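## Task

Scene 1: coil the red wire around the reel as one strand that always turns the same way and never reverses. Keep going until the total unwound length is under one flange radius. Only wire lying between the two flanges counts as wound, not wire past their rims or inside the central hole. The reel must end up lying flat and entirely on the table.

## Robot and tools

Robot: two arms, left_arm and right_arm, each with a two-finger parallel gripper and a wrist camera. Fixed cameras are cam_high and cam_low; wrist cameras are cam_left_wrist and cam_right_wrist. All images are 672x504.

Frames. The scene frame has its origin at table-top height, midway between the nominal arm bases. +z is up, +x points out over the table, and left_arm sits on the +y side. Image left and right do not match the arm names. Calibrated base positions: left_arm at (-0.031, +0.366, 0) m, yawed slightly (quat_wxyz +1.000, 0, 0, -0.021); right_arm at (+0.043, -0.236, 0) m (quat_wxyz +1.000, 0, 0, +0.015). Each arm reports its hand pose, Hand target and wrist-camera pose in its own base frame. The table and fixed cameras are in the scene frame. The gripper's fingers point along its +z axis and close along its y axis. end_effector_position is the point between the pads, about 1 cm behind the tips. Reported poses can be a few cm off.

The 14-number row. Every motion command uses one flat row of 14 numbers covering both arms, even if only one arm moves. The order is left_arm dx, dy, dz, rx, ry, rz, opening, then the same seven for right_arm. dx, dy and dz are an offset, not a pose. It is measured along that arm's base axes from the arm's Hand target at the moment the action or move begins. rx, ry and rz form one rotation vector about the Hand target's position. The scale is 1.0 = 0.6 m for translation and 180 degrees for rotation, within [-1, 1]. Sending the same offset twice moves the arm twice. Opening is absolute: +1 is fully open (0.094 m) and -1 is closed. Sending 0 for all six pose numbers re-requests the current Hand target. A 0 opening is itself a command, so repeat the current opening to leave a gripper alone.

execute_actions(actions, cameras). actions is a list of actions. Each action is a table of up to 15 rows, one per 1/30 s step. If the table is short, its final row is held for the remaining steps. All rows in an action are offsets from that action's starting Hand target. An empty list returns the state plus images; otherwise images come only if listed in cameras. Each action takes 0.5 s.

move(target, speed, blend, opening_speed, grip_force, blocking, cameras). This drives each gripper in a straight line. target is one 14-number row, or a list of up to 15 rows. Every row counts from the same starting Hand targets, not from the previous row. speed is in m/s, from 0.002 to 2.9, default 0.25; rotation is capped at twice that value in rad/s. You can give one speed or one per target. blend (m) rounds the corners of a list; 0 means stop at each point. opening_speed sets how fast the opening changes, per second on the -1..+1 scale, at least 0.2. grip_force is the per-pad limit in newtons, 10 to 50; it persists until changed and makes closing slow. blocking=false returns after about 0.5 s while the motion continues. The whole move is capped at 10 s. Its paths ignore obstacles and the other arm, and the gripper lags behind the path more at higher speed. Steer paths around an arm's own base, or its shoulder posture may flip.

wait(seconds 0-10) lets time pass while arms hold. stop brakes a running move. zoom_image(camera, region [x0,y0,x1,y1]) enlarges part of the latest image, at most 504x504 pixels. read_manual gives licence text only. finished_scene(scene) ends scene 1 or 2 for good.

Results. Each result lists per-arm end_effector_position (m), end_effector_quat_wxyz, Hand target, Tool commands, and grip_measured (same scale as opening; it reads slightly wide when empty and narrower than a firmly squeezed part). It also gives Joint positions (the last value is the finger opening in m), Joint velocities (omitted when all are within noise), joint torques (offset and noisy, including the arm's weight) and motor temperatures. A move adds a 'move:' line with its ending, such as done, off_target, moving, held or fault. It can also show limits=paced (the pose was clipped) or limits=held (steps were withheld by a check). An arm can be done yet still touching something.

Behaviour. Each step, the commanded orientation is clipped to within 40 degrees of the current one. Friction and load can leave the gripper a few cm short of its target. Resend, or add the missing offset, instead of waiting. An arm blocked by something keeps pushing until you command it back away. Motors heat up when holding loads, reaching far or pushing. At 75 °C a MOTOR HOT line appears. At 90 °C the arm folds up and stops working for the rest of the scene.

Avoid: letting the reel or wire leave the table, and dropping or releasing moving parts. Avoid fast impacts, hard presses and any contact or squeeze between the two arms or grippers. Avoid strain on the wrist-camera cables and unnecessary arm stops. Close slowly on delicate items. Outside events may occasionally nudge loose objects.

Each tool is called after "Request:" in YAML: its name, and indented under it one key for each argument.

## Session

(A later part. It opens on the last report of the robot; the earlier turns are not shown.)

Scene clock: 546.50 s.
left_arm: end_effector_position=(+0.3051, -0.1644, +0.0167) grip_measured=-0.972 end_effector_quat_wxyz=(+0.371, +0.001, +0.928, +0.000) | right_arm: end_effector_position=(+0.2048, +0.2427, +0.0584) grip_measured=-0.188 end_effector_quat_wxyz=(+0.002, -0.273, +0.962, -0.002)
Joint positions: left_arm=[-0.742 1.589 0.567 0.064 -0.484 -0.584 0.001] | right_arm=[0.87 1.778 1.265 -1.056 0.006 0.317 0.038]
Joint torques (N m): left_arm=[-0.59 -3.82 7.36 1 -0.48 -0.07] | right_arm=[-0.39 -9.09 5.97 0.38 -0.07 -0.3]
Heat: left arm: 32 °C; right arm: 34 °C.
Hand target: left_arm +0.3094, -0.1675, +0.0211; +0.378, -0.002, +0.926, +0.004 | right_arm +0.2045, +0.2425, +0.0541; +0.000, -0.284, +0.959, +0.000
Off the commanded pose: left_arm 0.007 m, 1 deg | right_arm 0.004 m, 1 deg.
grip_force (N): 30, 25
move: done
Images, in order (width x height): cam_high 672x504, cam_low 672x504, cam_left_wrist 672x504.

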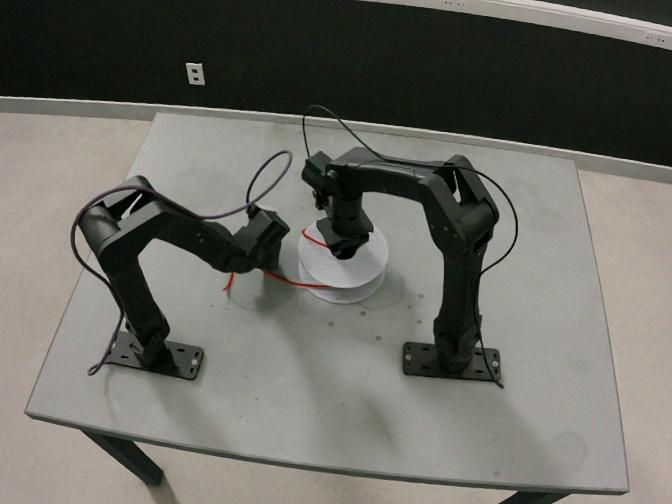

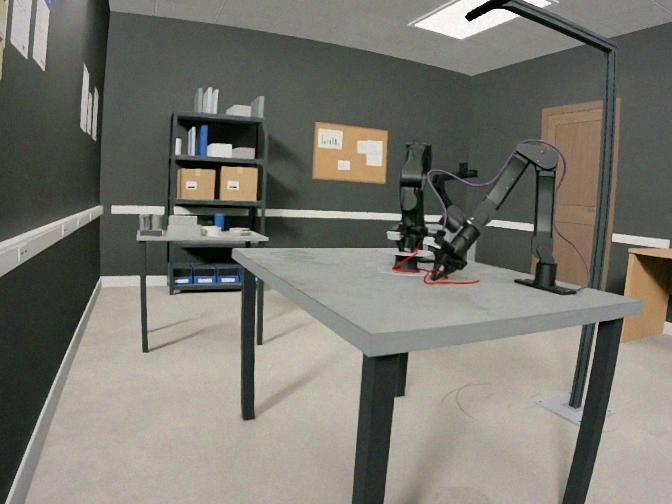

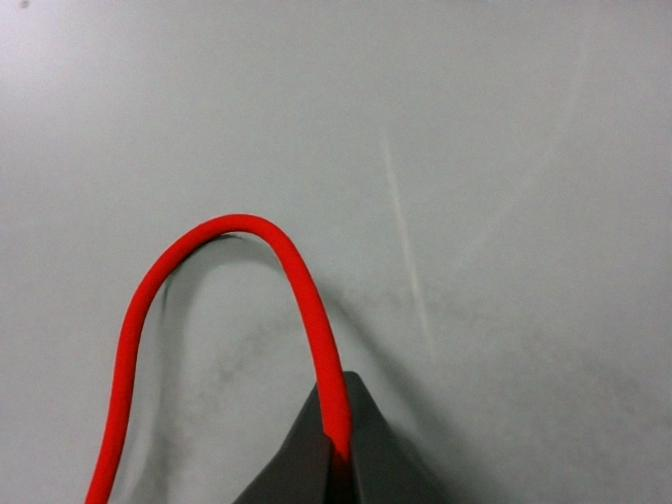

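Request:
move:
  target:
    - [0,0,-0.02,0,0,0,-0.7,0,0,0,0,0,0,0]
    - [-0.06,0.0,0.1,0,0,0,-0.55,0,0,0,0,0,0,0]
    - [-0.1,0.1,0.2,0,0,-0.4,-0.55,0,0,0,0,0,0,0]
  cameras: ["cam_left_wrist","cam_high"]
  speed: 0.15

Scene clock: 556.97 s.
left_arm: end_effector_position=(+0.2450, -0.1062, +0.1315) grip_measured=-0.552 end_effector_quat_wxyz=(+0.296, +0.541, +0.757, -0.215) | right_arm: end_effector_position=(+0.2048, +0.2427, +0.0584) grip_measured=-0.188 end_effector_quat_wxyz=(+0.002, -0.273, +0.962, -0.002)
Joint positions: left_arm=[0.045 1.262 0.868 -0.927 0.713 1.191 0.021] | right_arm=[0.87 1.778 1.265 -1.056 0.006 0.316 0.038]
Joint torques (N m): left_arm=[0.66 -2.35 8.88 0.37 0.67 0.02] | right_arm=[-0.31 -9.1 5.86 0.36 -0.08 -0.29]
Heat: left arm: 32 °C; right arm: 35 °C.
Hand target: left_arm +0.2494, -0.1075, +0.1412; +0.308, +0.542, +0.750, -0.219 | right_arm +0.2045, +0.2425, +0.0541; +0.000, -0.284, +0.959, +0.000
Off the commanded pose: left_arm 0.011 m, 2 deg | right_arm 0.004 m, 1 deg.
grip_force (N): 30, 25
move: off_target (left_arm); target 2's new opening was sent with left_arm's hand 0.015 m and 2 deg from that target
Images, in order (width x height): cam_high 672x504, cam_left_wrist 672x504.

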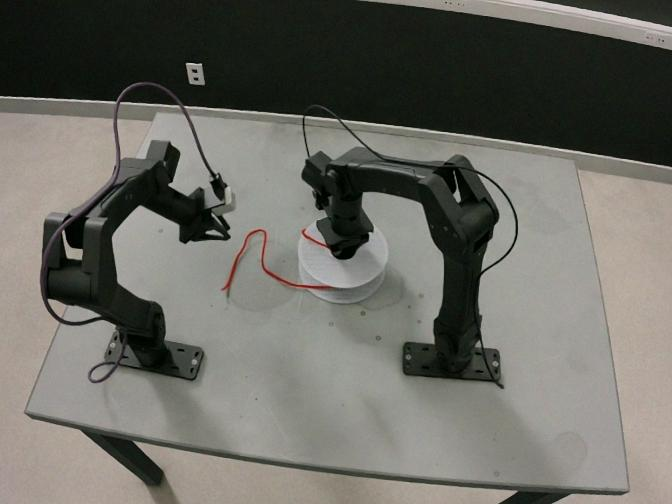

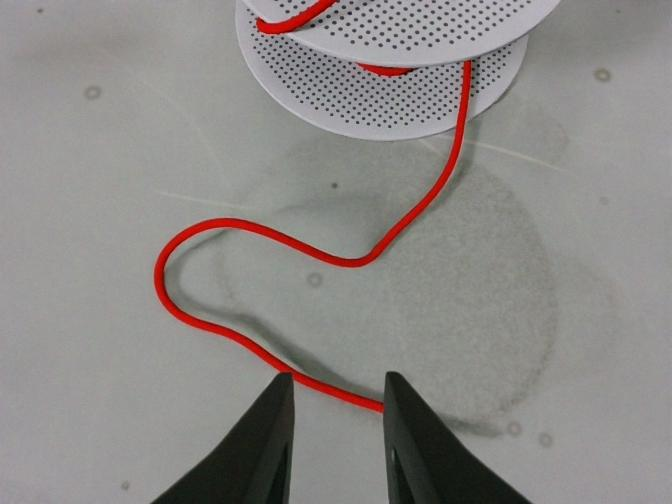

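Request:
move:
  target:
    - [0.084,-0.0225,-0.05,0,0,0.2056,-0.5,0,0,0,0,0,0,0]
    - [0.084,-0.0225,-0.17,0,0,0.2056,-0.5,0,0,0,0,0,0,0]
  cameras: ["cam_left_wrist"]
  speed: 0.15

Scene clock: 565.97 s.
left_arm: end_effector_position=(+0.2982, -0.1184, +0.0386) grip_measured=-0.502 end_effector_quat_wxyz=(+0.355, +0.276, +0.887, -0.109) | right_arm: end_effector_position=(+0.2048, +0.2427, +0.0584) grip_measured=-0.188 end_effector_quat_wxyz=(+0.002, -0.273, +0.962, -0.002)
Joint positions: left_arm=[-0.247 1.317 0.427 0.048 0.24 0.264 0.023] | right_arm=[0.87 1.778 1.265 -1.056 0.006 0.316 0.038]
Joint torques (N m): left_arm=[-0.66 -2.45 5.35 1.54 0.09 -0.06] | right_arm=[-0.32 -9.14 5.94 0.39 -0.08 -0.27]
Heat: left arm: 32 °C; right arm: 35 °C.
Hand target: left_arm +0.2998, -0.1210, +0.0392; +0.361, +0.276, +0.884, -0.110 | right_arm +0.2045, +0.2425, +0.0541; +0.000, -0.284, +0.959, +0.000
Off the commanded pose: left_arm 0.003 m, 1 deg | right_arm 0.004 m, 1 deg.
grip_force (N): 30, 25
move: done
Images, in order (width x height): cam_left_wrist 672x504.

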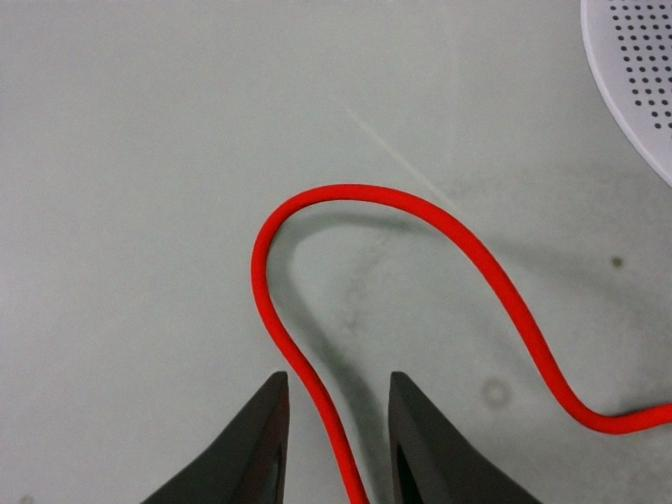

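Request:
move:
  target:
    - [0,0,-0.058,0,0,0,-0.5,0,0,0,0,0,0,0]
    - [0,0,-0.058,0,0,0,-1,0,0,0,0,0,0,0]
    - [0,0,-0.02,0,0,0,-1,0,0,0,0,0,0,0]
  cameras: ["cam_left_wrist"]
  speed: 0.1

Scene clock: 570.33 s.
left_arm: end_effector_position=(+0.2949, -0.1179, +0.0174) grip_measured=-0.958 end_effector_quat_wxyz=(+0.353, +0.275, +0.888, -0.110) | right_arm: end_effector_position=(+0.2048, +0.2427, +0.0584) grip_measured=-0.188 end_effector_quat_wxyz=(+0.002, -0.273, +0.962, -0.002)
Joint positions: left_arm=[-0.247 1.391 0.372 0.172 0.242 0.262 0.002] | right_arm=[0.87 1.778 1.265 -1.056 0.006 0.316 0.038]
Joint torques (N m): left_arm=[-0.69 -4.45 7.43 1.11 0.06 -0.04] | right_arm=[-0.29 -9.13 5.94 0.39 -0.06 -0.28]
Heat: left arm: 32 °C; right arm: 35 °C.
Hand target: left_arm +0.2998, -0.1210, +0.0272; +0.361, +0.276, +0.884, -0.110 | right_arm +0.2045, +0.2425, +0.0541; +0.000, -0.284, +0.959, +0.000
Off the commanded pose: left_arm 0.011 m, 1 deg | right_arm 0.004 m, 1 deg.
grip_force (N): 30, 25
move: off_target (left_arm); target 2's new opening was sent with left_arm's hand 0.015 m and 3 deg from that target
Images, in order (width x height): cam_left_wrist 672x504.

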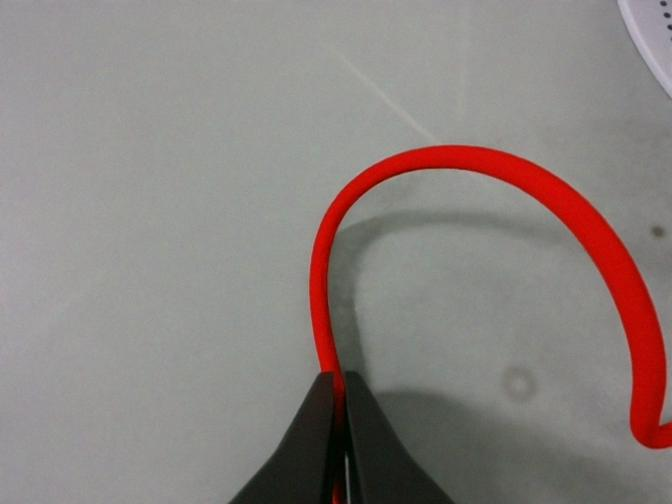

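Request:
move:
  target: [-0.05,0.1,0,0,0,-0.278,-1,0,0,0,0,0,0,0]
  cameras: ["cam_left_wrist","cam_high"]
  speed: 0.1

Scene clock: 576.13 s.
left_arm: end_effector_position=(+0.2654, -0.0616, +0.0229) grip_measured=-0.958 end_effector_quat_wxyz=(+0.273, +0.626, +0.687, -0.248) | right_arm: end_effector_position=(+0.2048, +0.2427, +0.0584) grip_measured=-0.188 end_effector_quat_wxyz=(+0.002, -0.273, +0.962, -0.002)
Joint positions: left_arm=[0.234 1.764 0.867 -0.805 0.747 1.764 0.002] | right_arm=[0.87 1.778 1.265 -1.056 0.006 0.316 0.038]
Joint torques (N m): left_arm=[0.66 -4.59 6.58 -0.28 0.62 0.13] | right_arm=[-0.35 -9.1 5.91 0.4 -0.08 -0.28]
Heat: left arm: 32 °C; right arm: 35 °C.
Hand target: left_arm +0.2699, -0.0610, +0.0272; +0.281, +0.624, +0.684, -0.252 | right_arm +0.2045, +0.2425, +0.0541; +0.000, -0.284, +0.959, +0.000
Off the commanded pose: left_arm 0.006 m, 1 deg | right_arm 0.004 m, 1 deg.
grip_force (N): 30, 25
move: done
Images, in order (width x height): cam_high 672x504, cam_left_wrist 672x504.

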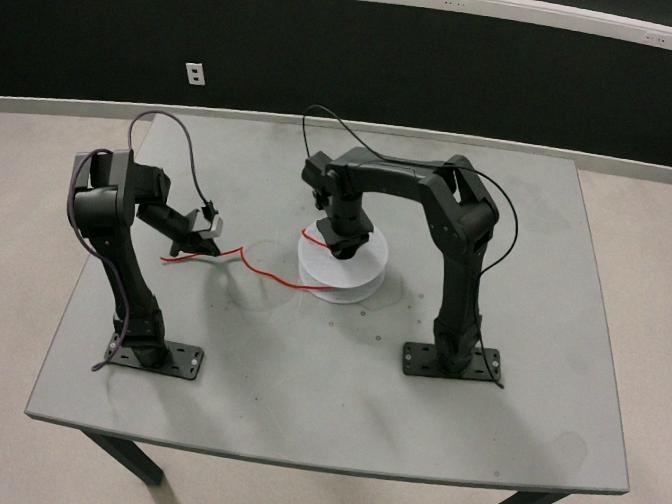

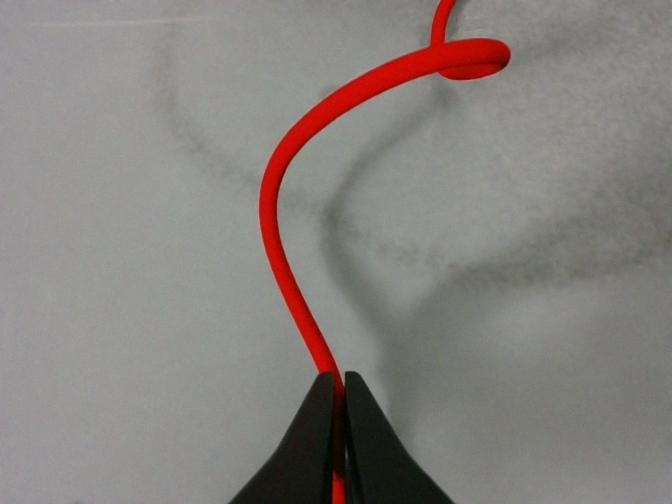

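Request:
move:
  target: [0.0,0.07,0,0,0,0,-1,0,0,0,0,0,0,0]
  cameras: ["cam_left_wrist","cam_high"]
  speed: 0.1

Request:
zoom_image:
  camera: "cam_high"
  region: [170, 180, 400, 310]

Scene clock: 578.40 s.
left_arm: end_effector_position=(+0.2659, -0.0197, +0.0235) grip_measured=-0.958 end_effector_quat_wxyz=(+0.275, +0.625, +0.687, -0.249) | right_arm: end_effector_position=(+0.2048, +0.2427, +0.0584) grip_measured=-0.188 end_effector_quat_wxyz=(+0.002, -0.273, +0.962, -0.002)
Joint positions: left_arm=[0.385 1.843 0.961 -0.953 0.721 1.961 0.002] | right_arm=[0.87 1.778 1.265 -1.056 0.006 0.316 0.038]
Joint torques (N m): left_arm=[0.35 -5 6.46 -0.52 0.54 0.11] | right_arm=[-0.28 -9.11 5.97 0.39 -0.06 -0.3]
Heat: left arm: 32 °C; right arm: 35 °C.
Hand target: left_arm +0.2698, -0.0190, +0.0271; +0.281, +0.624, +0.684, -0.252 | right_arm +0.2045, +0.2425, +0.0541; +0.000, -0.284, +0.959, +0.000
Off the commanded pose: left_arm 0.005 m, 1 deg | right_arm 0.004 m, 1 deg.
grip_force (N): 30, 25
move: done
Images, in order (width x height): cam_high 672x504, cam_left_wrist 672x504.

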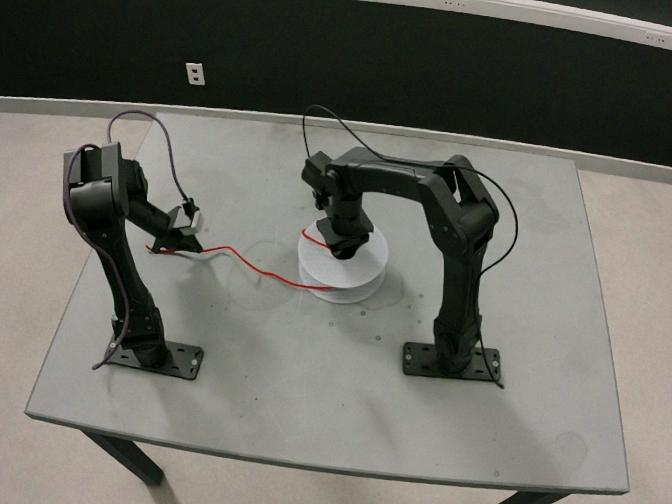

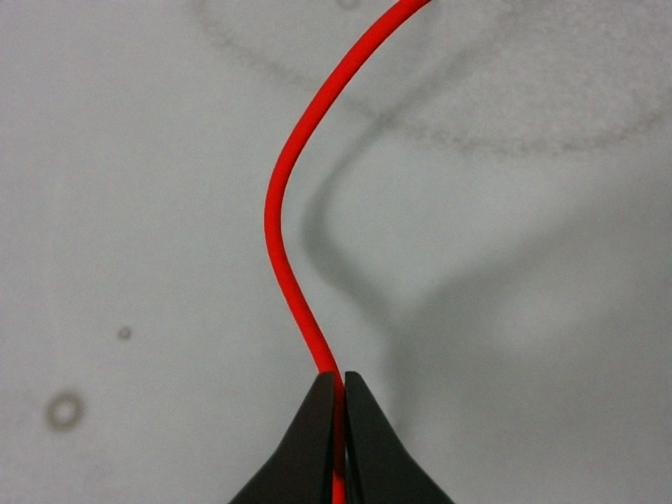

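Scaled by 2.191 from the camera's 672x504 image, which has a finer 960x720 frame.

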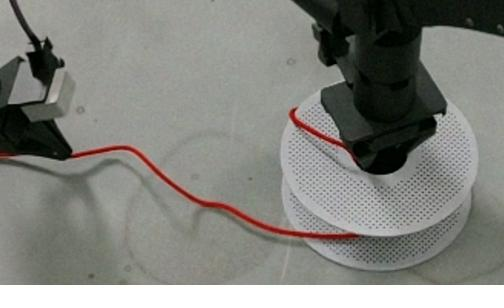

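Request:
move:
  target: [0.0,-0.17,0,0,0,0,-1,0,0,0,0,0,0.72,0]
  cameras: ["cam_left_wrist","cam_high","cam_low"]
  speed: 0.17

Request:
zoom_image:
  camera: "cam_high"
  region: [170, 180, 400, 310]

Request:
zoom_image:
  camera: "cam_low"
  region: [360, 200, 480, 300]

Scene clock: 586.93 s.
left_arm: end_effector_position=(+0.2676, -0.1161, +0.0186) grip_measured=-0.958 end_effector_quat_wxyz=(+0.263, +0.621, +0.693, -0.255) | right_arm: end_effector_position=(+0.2067, +0.2461, +0.0587) grip_measured=-0.182 end_effector_quat_wxyz=(-0.007, +0.987, -0.163, +0.005)
Joint positions: left_arm=[0.021 1.723 0.801 -0.603 0.749 1.465 0.002] | right_arm=[0.87 1.778 1.265 -1.041 0.002 -1.945 0.038]
Joint torques (N m): left_arm=[-0.58 -7.2 4.07 0.35 0.68 -0.03] | right_arm=[-0.31 -8.98 6.08 0.25 -0.05 -0.32]
Heat: left arm: 32 °C; right arm: 35 °C.
Hand target: left_arm +0.2698, -0.1209, +0.0271; +0.281, +0.624, +0.684, -0.252 | right_arm +0.2044, +0.2424, +0.0540; +0.000, +0.988, -0.151, +0.000
Off the commanded pose: left_arm 0.010 m, 2 deg | right_arm 0.006 m, 2 deg.
grip_force (N): 30, 25
move: done
Images, in order (width x height): cam_high 672x504, cam_low 672x504, cam_left_wrist 672x504.

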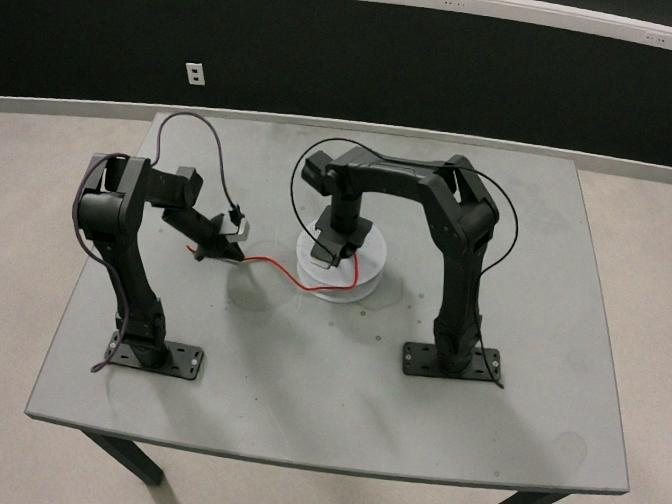

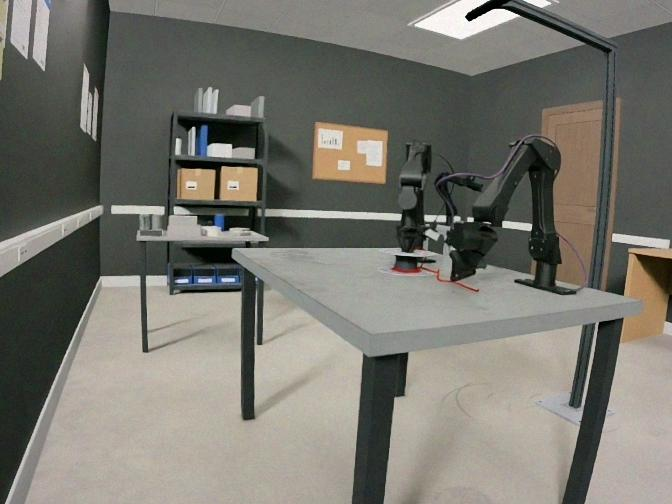

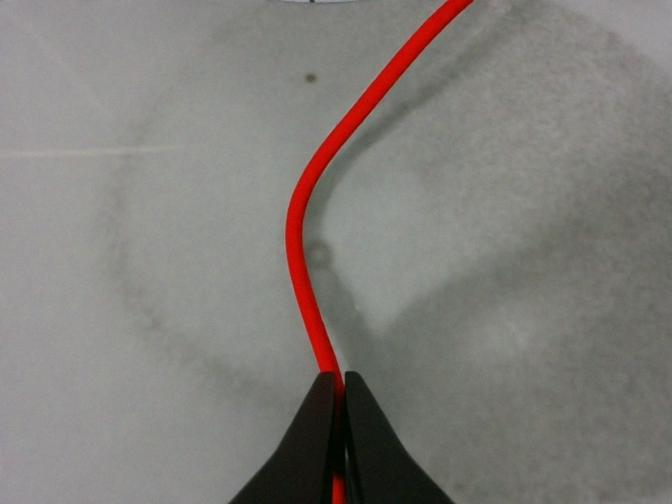

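Scaled by 2.191 from the camera's 672x504 image, which has a finer 960x720 frame.

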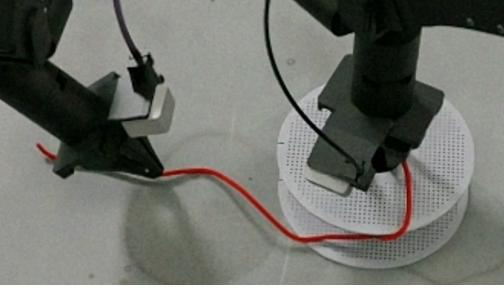

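Scaled by 4.200 from the camera's 672x504 image, which has a finer 960x720 frame.

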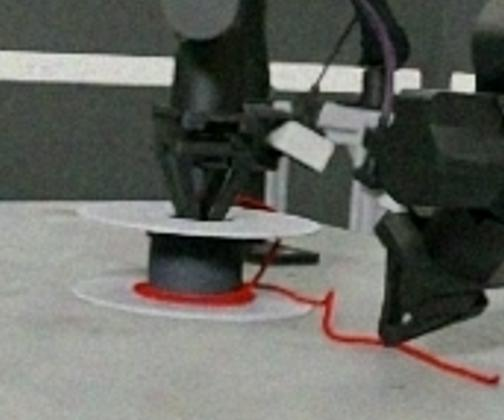

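Request:
move:
  target:
    - [0,0,0,0,0,0,-1,0,0,0,0,0,0,-0.9]
    - [0,0,0,0,0,0,-1,0,0,0.095,0,0,0,-0.9]
    - [0,0,0,0,0,0,-1,0,0,0.1,0,0,-0.5,-0.9]
  speed: [0.06,0.06,0.4]
  grip_force: [30,40]

Request:
move:
  target: [0,0,0,0,0,0,-1,0,0,0.01,0,0,-0.5,-0.95]
  cameras: ["cam_right_wrist","cam_high"]
  speed: 0.4

Scene clock: 597.07 s.
left_arm: end_effector_position=(+0.2676, -0.1161, +0.0186) grip_measured=-0.958 end_effector_quat_wxyz=(+0.263, +0.621, +0.693, -0.255) | right_arm: end_effector_position=(+0.2016, +0.2402, +0.0995) grip_measured=-0.898 end_effector_quat_wxyz=(-0.018, -0.597, +0.802, -0.005)
Joint positions: left_arm=[0.021 1.723 0.801 -0.603 0.749 1.465 0.002] | right_arm=[0.87 1.77 1.421 -1.258 0.001 -0.41 0.005]
Joint torques (N m): left_arm=[-0.61 -7.21 4.07 0.36 0.68 -0.04] | right_arm=[-0.36 -12.03 9.29 -0.01 -0.04 0.11]
Heat: left arm: 33 °C; right arm: 34 °C.
Hand target: left_arm +0.2698, -0.1209, +0.0271; +0.281, +0.624, +0.684, -0.252 | right_arm +0.2043, +0.2424, +0.1140; +0.000, -0.592, +0.806, +0.001
Off the commanded pose: left_arm 0.010 m, 2 deg | right_arm 0.015 m, 2 deg.
grip_force (N): 30, 40
move: off_target (right_arm)

Scene clock: 599.97 s.
left_arm: end_effector_position=(+0.2676, -0.1161, +0.0186) grip_measured=-0.958 end_effector_quat_wxyz=(+0.263, +0.621, +0.693, -0.255) | right_arm: end_effector_position=(+0.2024, +0.2413, +0.1049) grip_measured=-0.948 end_effector_quat_wxyz=(-0.009, +0.145, +0.989, -0.015)
Joint positions: left_arm=[0.021 1.723 0.801 -0.603 0.749 1.465 0.002] | right_arm=[0.87 1.77 1.442 -1.277 0.001 1.162 0.002]
Joint torques (N m): left_arm=[-0.58 -7.2 4.04 0.36 0.68 -0.04] | right_arm=[-0.31 -12.14 9.26 -0.03 -0.02 0.1]
Heat: left arm: 33 °C; right arm: 34 °C.
Hand target: left_arm +0.2698, -0.1209, +0.0271; +0.281, +0.624, +0.684, -0.252 | right_arm +0.2044, +0.2425, +0.1200; +0.001, +0.151, +0.988, +0.001
Off the commanded pose: left_arm 0.010 m, 2 deg | right_arm 0.015 m, 2 deg.
grip_force (N): 30, 40
move: off_target (right_arm)
Images, in order (width x height): cam_high 672x504, cam_right_wrist 672x504.

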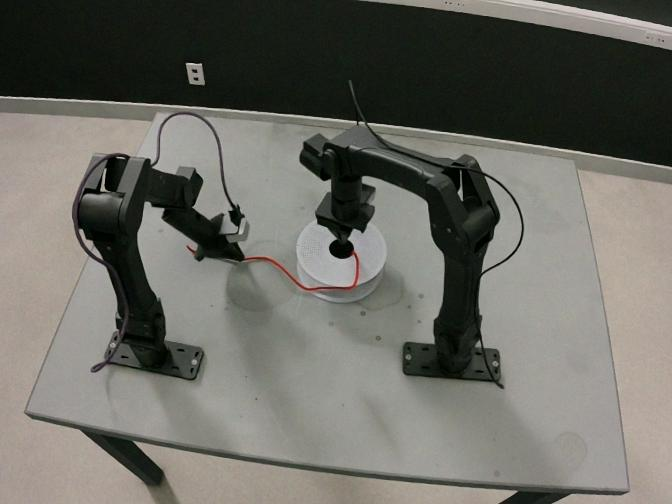

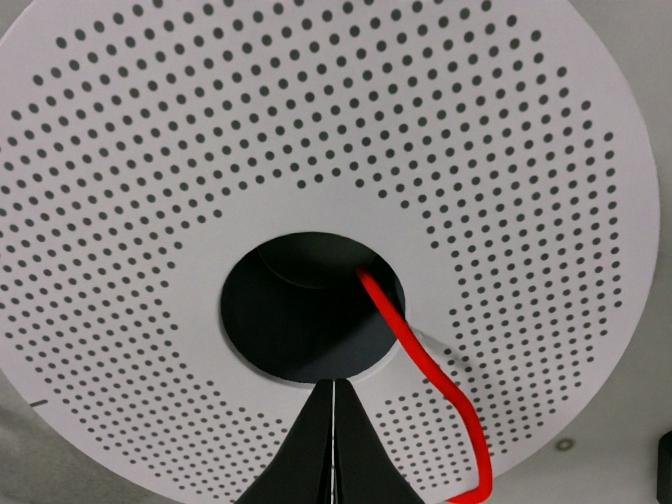

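Request:
move:
  target:
    - [0,0,0,0,0,0,-1,0.006,0.005,-0.05,0,0,0,-0.95]
    - [0,0,0,0,0,0,-1,0.006,0.005,-0.112,0,0,0,-0.95]
  cameras: ["cam_right_wrist"]
  speed: 0.06

Request:
zoom_image:
  camera: "cam_right_wrist"
  region: [100, 280, 500, 504]

Scene clock: 603.90 s.
left_arm: end_effector_position=(+0.2676, -0.1161, +0.0186) grip_measured=-0.958 end_effector_quat_wxyz=(+0.263, +0.621, +0.693, -0.255) | right_arm: end_effector_position=(+0.2080, +0.2480, +0.0606) grip_measured=-0.948 end_effector_quat_wxyz=(+0.005, +0.145, +0.989, +0.008)
Joint positions: left_arm=[0.021 1.723 0.801 -0.603 0.749 1.465 0.002] | right_arm=[0.87 1.783 1.28 -1.049 0.001 1.162 0.002]
Joint torques (N m): left_arm=[-0.58 -7.21 4.05 0.36 0.68 -0.04] | right_arm=[-0.53 -8.2 6.05 0.35 -0.03 0.1]
Heat: left arm: 33 °C; right arm: 34 °C.
Hand target: left_arm +0.2698, -0.1209, +0.0271; +0.281, +0.624, +0.684, -0.252 | right_arm +0.2079, +0.2454, +0.0528; +0.001, +0.151, +0.988, +0.001
Off the commanded pose: left_arm 0.010 m, 2 deg | right_arm 0.008 m, 1 deg.
grip_force (N): 30, 40
move: done
Images, in order (width x height): cam_right_wrist 672x504.

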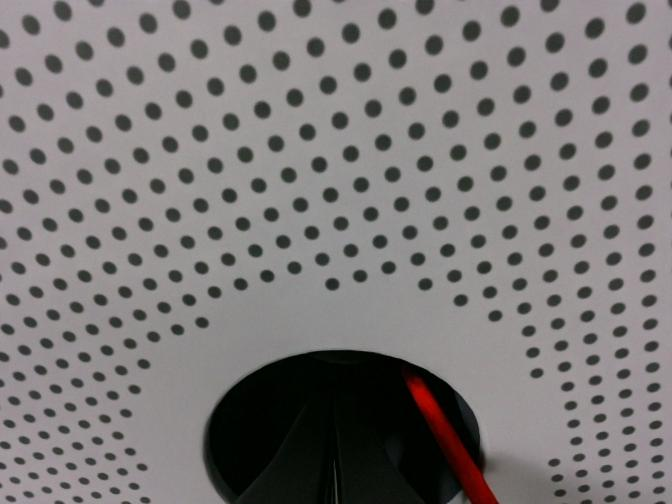

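Scaled by 1.260 from the camera's 672x504 image, which has a finer 960x720 frame.

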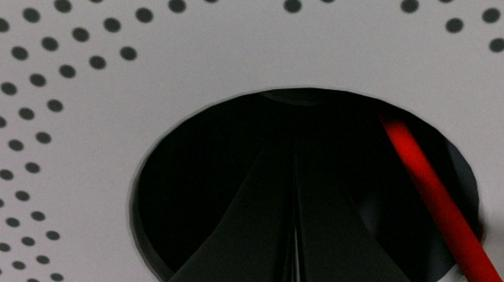

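Request:
move:
  target: [0,0,0,0,0,0,-1,0,0,-0.003,0,0,0,-0.5]
  speed: 0.04
  opening_speed: 0.5

Request:
move:
  target: [0,0,0,0,0,0,-1,0,0,0.0,0,0,0,0]
  cameras: ["cam_right_wrist"]
  speed: 0.03
  opening_speed: 0.4
  grip_force: [30,25]

Scene clock: 605.93 s.
left_arm: end_effector_position=(+0.2676, -0.1161, +0.0186) grip_measured=-0.958 end_effector_quat_wxyz=(+0.263, +0.621, +0.693, -0.255) | right_arm: end_effector_position=(+0.2091, +0.2493, +0.0607) grip_measured=-0.502 end_effector_quat_wxyz=(+0.007, +0.145, +0.989, +0.011)
Joint positions: left_arm=[0.021 1.723 0.801 -0.603 0.749 1.465 0.002] | right_arm=[0.87 1.783 1.28 -1.042 0.001 1.162 0.023]
Joint torques (N m): left_arm=[-0.61 -7.2 4.05 0.36 0.67 -0.05] | right_arm=[-0.54 -8.08 5.72 0.37 -0.02 0.09]
Heat: left arm: 34 °C; right arm: 34 °C.
Hand target: left_arm +0.2698, -0.1209, +0.0271; +0.281, +0.624, +0.684, -0.252 | right_arm +0.2079, +0.2454, +0.0510; +0.001, +0.151, +0.988, +0.001
Off the commanded pose: left_arm 0.010 m, 2 deg | right_arm 0.010 m, 2 deg.
grip_force (N): 30, 40
move: done

Scene clock: 607.40 s.
left_arm: end_effector_position=(+0.2676, -0.1161, +0.0186) grip_measured=-0.958 end_effector_quat_wxyz=(+0.263, +0.621, +0.693, -0.255) | right_arm: end_effector_position=(+0.2090, +0.2496, +0.0598) grip_measured=-0.171 end_effector_quat_wxyz=(+0.007, +0.146, +0.989, +0.012)
Joint positions: left_arm=[0.021 1.723 0.801 -0.603 0.749 1.465 0.002] | right_arm=[0.87 1.783 1.276 -1.036 -0.001 1.162 0.039]
Joint torques (N m): left_arm=[-0.59 -7.21 4.05 0.36 0.68 -0.05] | right_arm=[-0.5 -8.2 6.01 0.32 -0.01 0.08]
Heat: left arm: 34 °C; right arm: 34 °C.
Hand target: left_arm +0.2698, -0.1209, +0.0271; +0.281, +0.624, +0.684, -0.252 | right_arm +0.2080, +0.2455, +0.0511; +0.001, +0.151, +0.988, +0.001
Off the commanded pose: left_arm 0.010 m, 2 deg | right_arm 0.010 m, 2 deg.
grip_force (N): 30, 25
move: done
Images, in order (width x height): cam_right_wrist 672x504.

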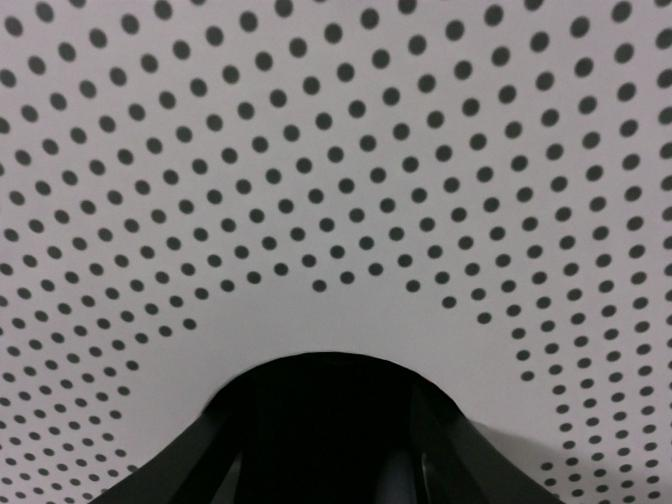

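Request:
move:
  target: [0,-0.045,0,0,0,0,-1,0,0,0,0,0,0.3,0]
  speed: 0.12

Request:
move:
  target: [0,-0.07,0,0,0,0,-1,0,0,0,0,0,0.42,0]
  cameras: ["cam_left_wrist","cam_high","cam_low"]
  speed: 0.12

Request:
zoom_image:
  camera: "cam_high"
  region: [170, 180, 400, 310]

Request:
zoom_image:
  camera: "cam_low"
  region: [360, 200, 480, 300]

Scene clock: 614.47 s.
left_arm: end_effector_position=(+0.2680, -0.1440, +0.0193) grip_measured=-0.958 end_effector_quat_wxyz=(+0.266, +0.620, +0.692, -0.256) | right_arm: end_effector_position=(+0.2075, +0.2547, +0.0599) grip_measured=-0.165 end_effector_quat_wxyz=(+0.010, -0.304, +0.952, +0.021)
Joint positions: left_arm=[-0.083 1.704 0.775 -0.496 0.745 1.321 0.002] | right_arm=[0.87 1.783 1.276 -1.025 -0.025 0.253 0.039]
Joint torques (N m): left_arm=[-0.64 -7.16 4.18 0.54 0.56 -0.06] | right_arm=[-0.68 -8.14 6.17 0.23 0.2 -0.32]
Heat: left arm: 34 °C; right arm: 34 °C.
Hand target: left_arm +0.2698, -0.1480, +0.0271; +0.281, +0.624, +0.684, -0.252 | right_arm +0.2080, +0.2455, +0.0511; +0.000, -0.314, +0.949, +0.001
Off the commanded pose: left_arm 0.009 m, 2 deg | right_arm 0.013 m, 3 deg.
grip_force (N): 30, 25
move: off_target (right_arm)

Scene clock: 620.63 s.
left_arm: end_effector_position=(+0.2679, -0.1869, +0.0199) grip_measured=-0.959 end_effector_quat_wxyz=(+0.267, +0.621, +0.691, -0.257) | right_arm: end_effector_position=(+0.1967, +0.2499, +0.0600) grip_measured=-0.162 end_effector_quat_wxyz=(-0.001, +0.821, -0.570, -0.027)
Joint positions: left_arm=[-0.243 1.699 0.761 -0.346 0.713 1.114 0.002] | right_arm=[0.87 1.783 1.276 -1.067 -0.054 -1.057 0.039]
Joint torques (N m): left_arm=[-0.5 -7.09 4.34 0.79 0.44 -0.05] | right_arm=[-0.72 -7.86 6.32 0.52 0.49 -0.42]
Heat: left arm: 34 °C; right arm: 33 °C.
Hand target: left_arm +0.2698, -0.1899, +0.0271; +0.281, +0.624, +0.684, -0.252 | right_arm +0.2079, +0.2454, +0.0510; +0.000, +0.830, -0.558, -0.001
Off the commanded pose: left_arm 0.008 m, 2 deg | right_arm 0.015 m, 3 deg.
grip_force (N): 30, 25
move: off_target (right_arm)
Images, in order (width x height): cam_high 672x504, cam_low 672x504, cam_left_wrist 672x504.

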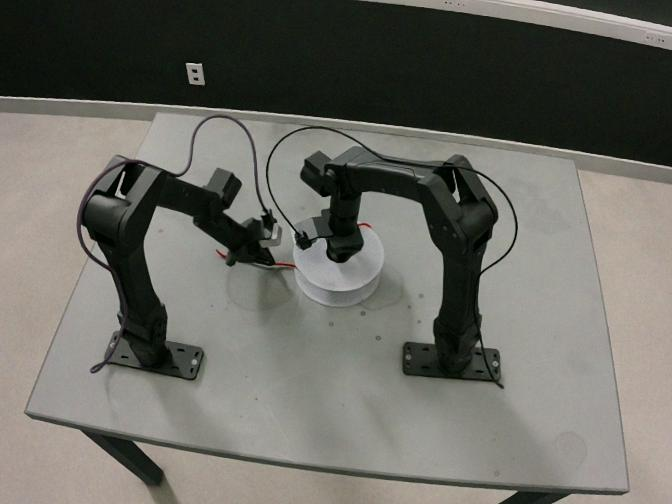

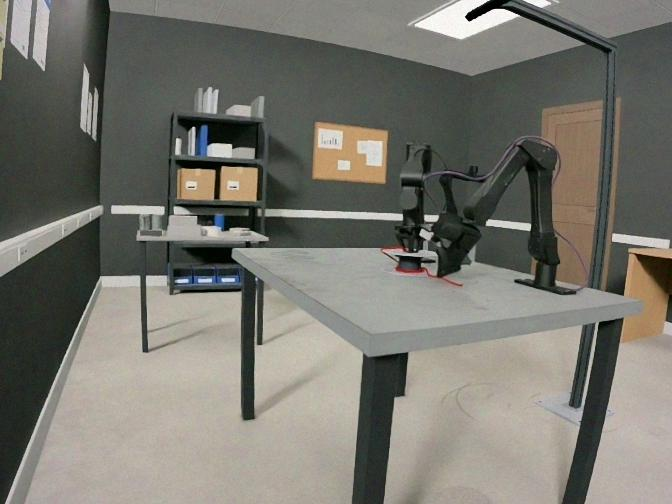

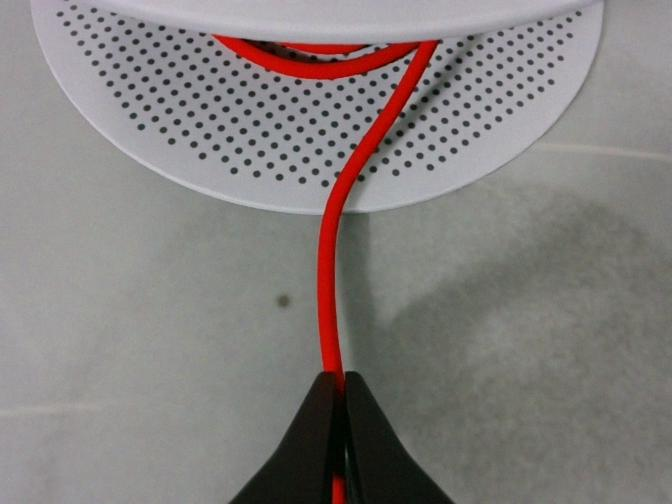

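Scaled by 2.191 from the camera's 672x504 image, which has a finer 960x720 frame.

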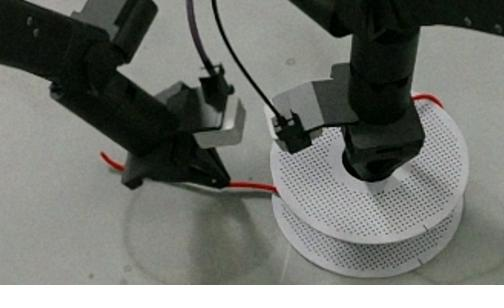

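Scaled by 4.200 from the camera's 672x504 image, which has a finer 960x720 frame.

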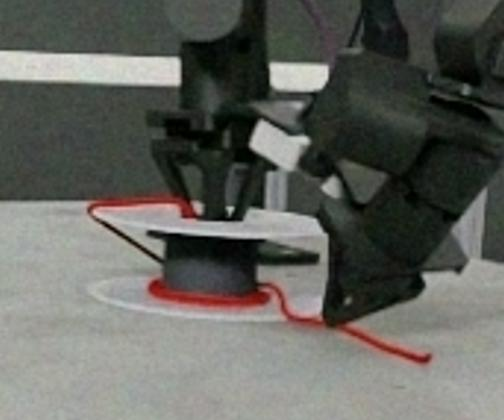

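Request:
move:
  target:
    - [0,0,-0.02,0,0,0,-0.7,0,0,0,0,0,0,0]
    - [0,0.06,0.07,0,0,0,-0.55,0,0,0,0,0,0,0]
    - [0.02,0.17,0.1,0,0,0,-0.55,0,0,0,0,0,0,0]
  cameras: ["cam_left_wrist"]
  speed: 0.15

Scene clock: 626.37 s.
left_arm: end_effector_position=(+0.2770, -0.0860, +0.0801) grip_measured=-0.552 end_effector_quat_wxyz=(+0.270, +0.625, +0.690, -0.246) | right_arm: end_effector_position=(+0.1967, +0.2499, +0.0600) grip_measured=-0.162 end_effector_quat_wxyz=(-0.001, +0.821, -0.570, -0.027)
Joint positions: left_arm=[0.131 1.641 0.995 -0.959 0.747 1.616 0.021] | right_arm=[0.87 1.783 1.276 -1.067 -0.054 -1.058 0.039]
Joint torques (N m): left_arm=[0.32 -4.38 7.76 -0.1 0.72 0.09] | right_arm=[-0.57 -7.83 6.32 0.52 0.49 -0.43]
Heat: left arm: 33 °C; right arm: 33 °C.
Hand target: left_arm +0.2818, -0.0880, +0.0871; +0.281, +0.624, +0.684, -0.252 | right_arm +0.2079, +0.2454, +0.0510; +0.000, +0.830, -0.558, -0.001
Off the commanded pose: left_arm 0.009 m, 2 deg | right_arm 0.015 m, 3 deg.
grip_force (N): 30, 25
move: off_target (right_arm); target 2's new opening was sent with left_arm's hand 0.014 m and 2 deg from that target
Images, in order (width x height): cam_left_wrist 672x504.

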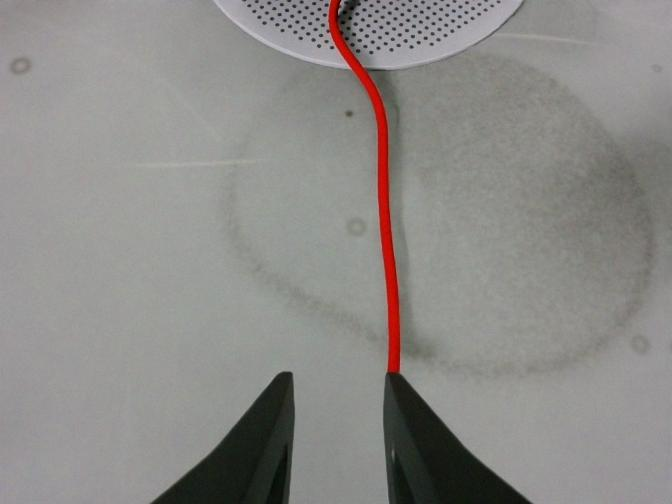

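Request:
move:
  target:
    - [-0.055,-0.0475,0,0,0,0,-0.55,0,0,0,0,0,0,0]
    - [-0.055,-0.0475,-0.11,0,0,0,-0.55,0,0,0,0,0,0,0]
  cameras: ["cam_left_wrist"]
  speed: 0.15

Scene clock: 630.17 s.
left_arm: end_effector_position=(+0.2491, -0.1121, +0.0207) grip_measured=-0.552 end_effector_quat_wxyz=(+0.274, +0.626, +0.688, -0.245) | right_arm: end_effector_position=(+0.1967, +0.2499, +0.0600) grip_measured=-0.162 end_effector_quat_wxyz=(-0.001, +0.821, -0.570, -0.027)
Joint positions: left_arm=[0.04 1.636 0.711 -0.585 0.751 1.492 0.021] | right_arm=[0.87 1.783 1.276 -1.067 -0.054 -1.058 0.039]
Joint torques (N m): left_arm=[-0.5 -4.04 4.22 0.39 0.66 -0.04] | right_arm=[-0.62 -7.79 6.28 0.53 0.49 -0.43]
Heat: left arm: 33 °C; right arm: 33 °C.
Hand target: left_arm +0.2488, -0.1165, +0.0211; +0.281, +0.624, +0.684, -0.252 | right_arm +0.2079, +0.2454, +0.0510; +0.000, +0.830, -0.558, -0.001
Off the commanded pose: left_arm 0.004 m, 1 deg | right_arm 0.015 m, 3 deg.
grip_force (N): 30, 25
move: off_target (right_arm)
Images, in order (width x height): cam_left_wrist 672x504.

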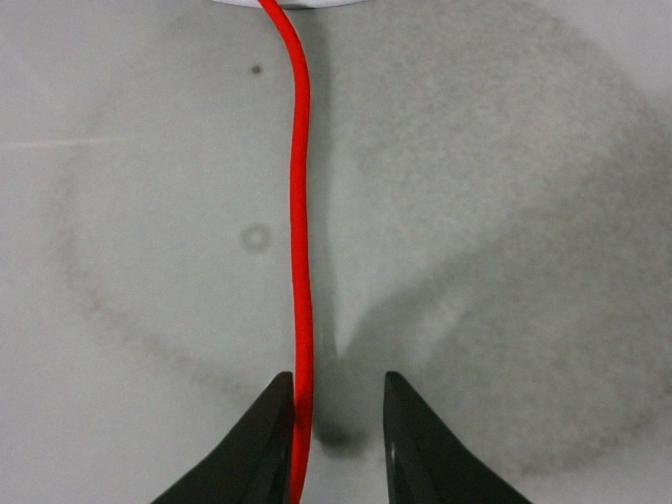

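Request:
move:
  target:
    - [0.009,0,0,0,0,0,-0.55,0,0,0,0,0,0,0]
    - [0.009,0,-0.02,0,0,0,-0.55,0,0,0,0,0,0,0]
    - [0.009,0,-0.02,0,0,0,-1,0,0,0,0,0,0,0]
  cameras: ["cam_left_wrist"]
  speed: 0.1

Scene clock: 634.00 s.
left_arm: end_effector_position=(+0.2570, -0.1156, +0.0147) grip_measured=-0.937 end_effector_quat_wxyz=(+0.289, +0.624, +0.682, -0.249) | right_arm: end_effector_position=(+0.1967, +0.2499, +0.0600) grip_measured=-0.162 end_effector_quat_wxyz=(-0.001, +0.821, -0.570, -0.027)
Joint positions: left_arm=[0.04 1.682 0.711 -0.522 0.78 1.491 0.003] | right_arm=[0.87 1.783 1.276 -1.067 -0.054 -1.058 0.039]
Joint torques (N m): left_arm=[-0.58 -3.6 4.04 0.35 0.34 -0.05] | right_arm=[-0.61 -7.83 6.31 0.5 0.46 -0.4]
Heat: left arm: 33 °C; right arm: 33 °C.
Hand target: left_arm +0.2541, -0.1165, +0.0091; +0.281, +0.624, +0.684, -0.252 | right_arm +0.2079, +0.2454, +0.0510; +0.000, +0.830, -0.558, -0.001
Off the commanded pose: left_arm 0.006 m, 1 deg | right_arm 0.015 m, 3 deg.
grip_force (N): 30, 25
move: off_target (right_arm)
Images, in order (width x height): cam_left_wrist 672x504.

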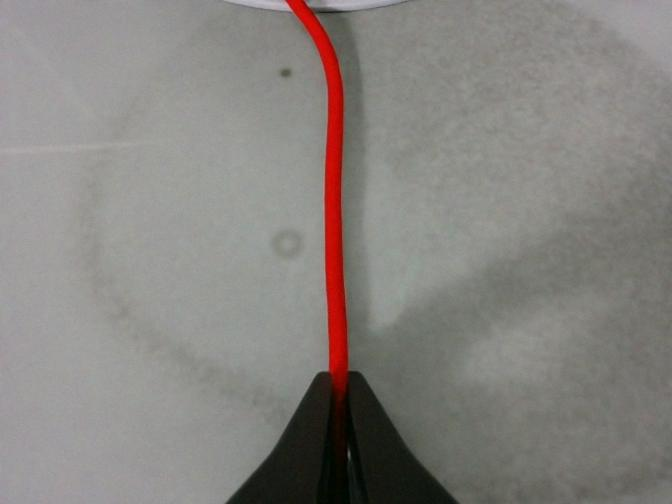

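Request:
move:
  target:
    - [0,0,0.02,0,0,0,-1,0,0,0,0,0,0,0]
    - [0.01,-0.085,0.025,0,0,0,-1,0,0,0,0,0,0.3,0]
  cameras: ["cam_left_wrist","cam_high","cam_low"]
  speed: 0.1

Request:
zoom_image:
  camera: "cam_high"
  region: [170, 180, 400, 310]

Request:
zoom_image:
  camera: "cam_low"
  region: [360, 200, 480, 300]

Scene clock: 641.33 s.
left_arm: end_effector_position=(+0.2556, -0.1632, +0.0159) grip_measured=-0.940 end_effector_quat_wxyz=(+0.264, +0.619, +0.693, -0.258) | right_arm: end_effector_position=(+0.1943, +0.2379, +0.0601) grip_measured=-0.162 end_effector_quat_wxyz=(+0.014, +0.991, -0.134, -0.021)
Joint positions: left_arm=[-0.163 1.667 0.711 -0.401 0.732 1.213 0.003] | right_arm=[0.87 1.783 1.276 -1.11 -0.021 -2.003 0.039]
Joint torques (N m): left_arm=[-0.7 -6.5 4.94 0.67 0.49 -0.07] | right_arm=[-0.54 -7.76 6.32 0.85 0.19 -0.37]
Heat: left arm: 33 °C; right arm: 33 °C.
Hand target: left_arm +0.2601, -0.1675, +0.0241; +0.281, +0.624, +0.684, -0.252 | right_arm +0.2080, +0.2454, +0.0510; +0.001, +0.993, -0.120, -0.001
Off the commanded pose: left_arm 0.010 m, 2 deg | right_arm 0.018 m, 3 deg.
grip_force (N): 30, 25
move: off_target (right_arm)
Images, in order (width x height): cam_high 672x504, cam_low 672x504, cam_left_wrist 672x504.

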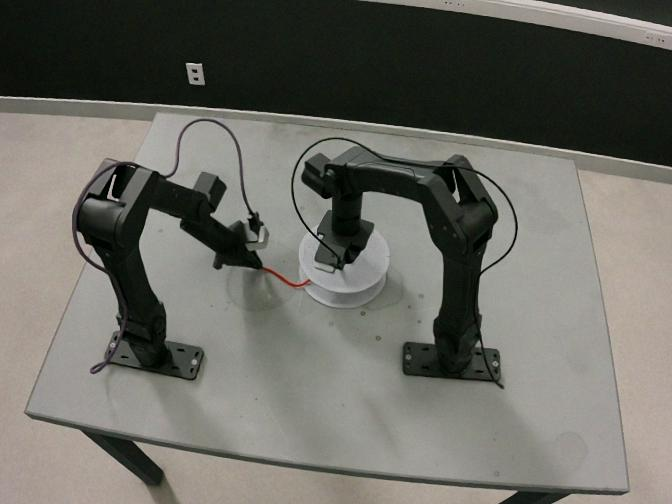

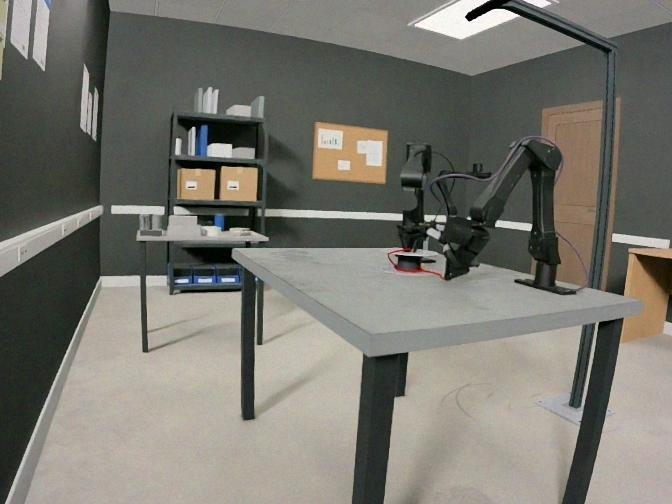

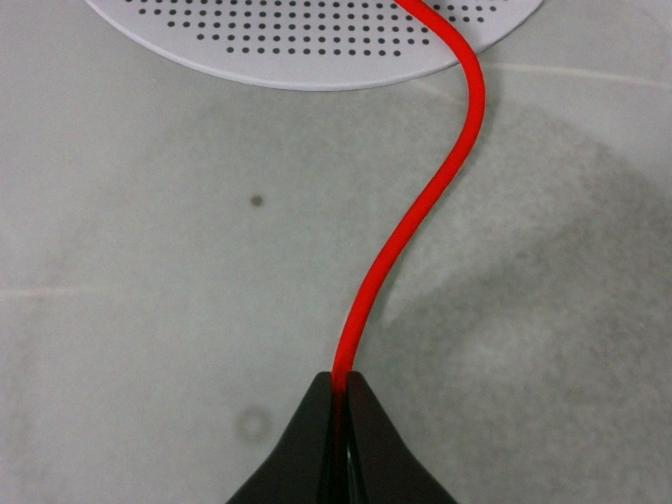

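Scaled by 2.191 from the camera's 672x504 image, which has a finer 960x720 frame.

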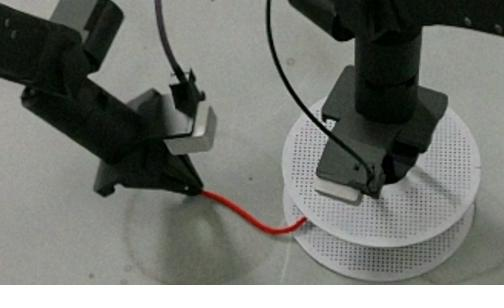

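Scaled by 4.200 from the camera's 672x504 image, which has a finer 960x720 frame.

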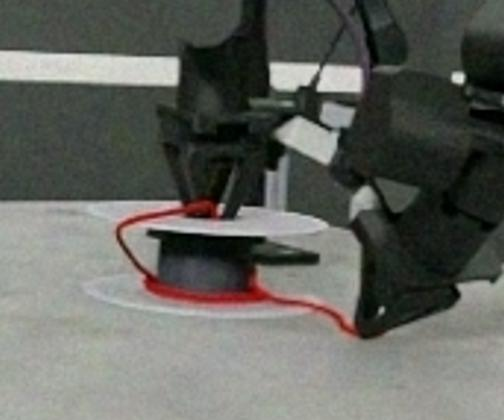

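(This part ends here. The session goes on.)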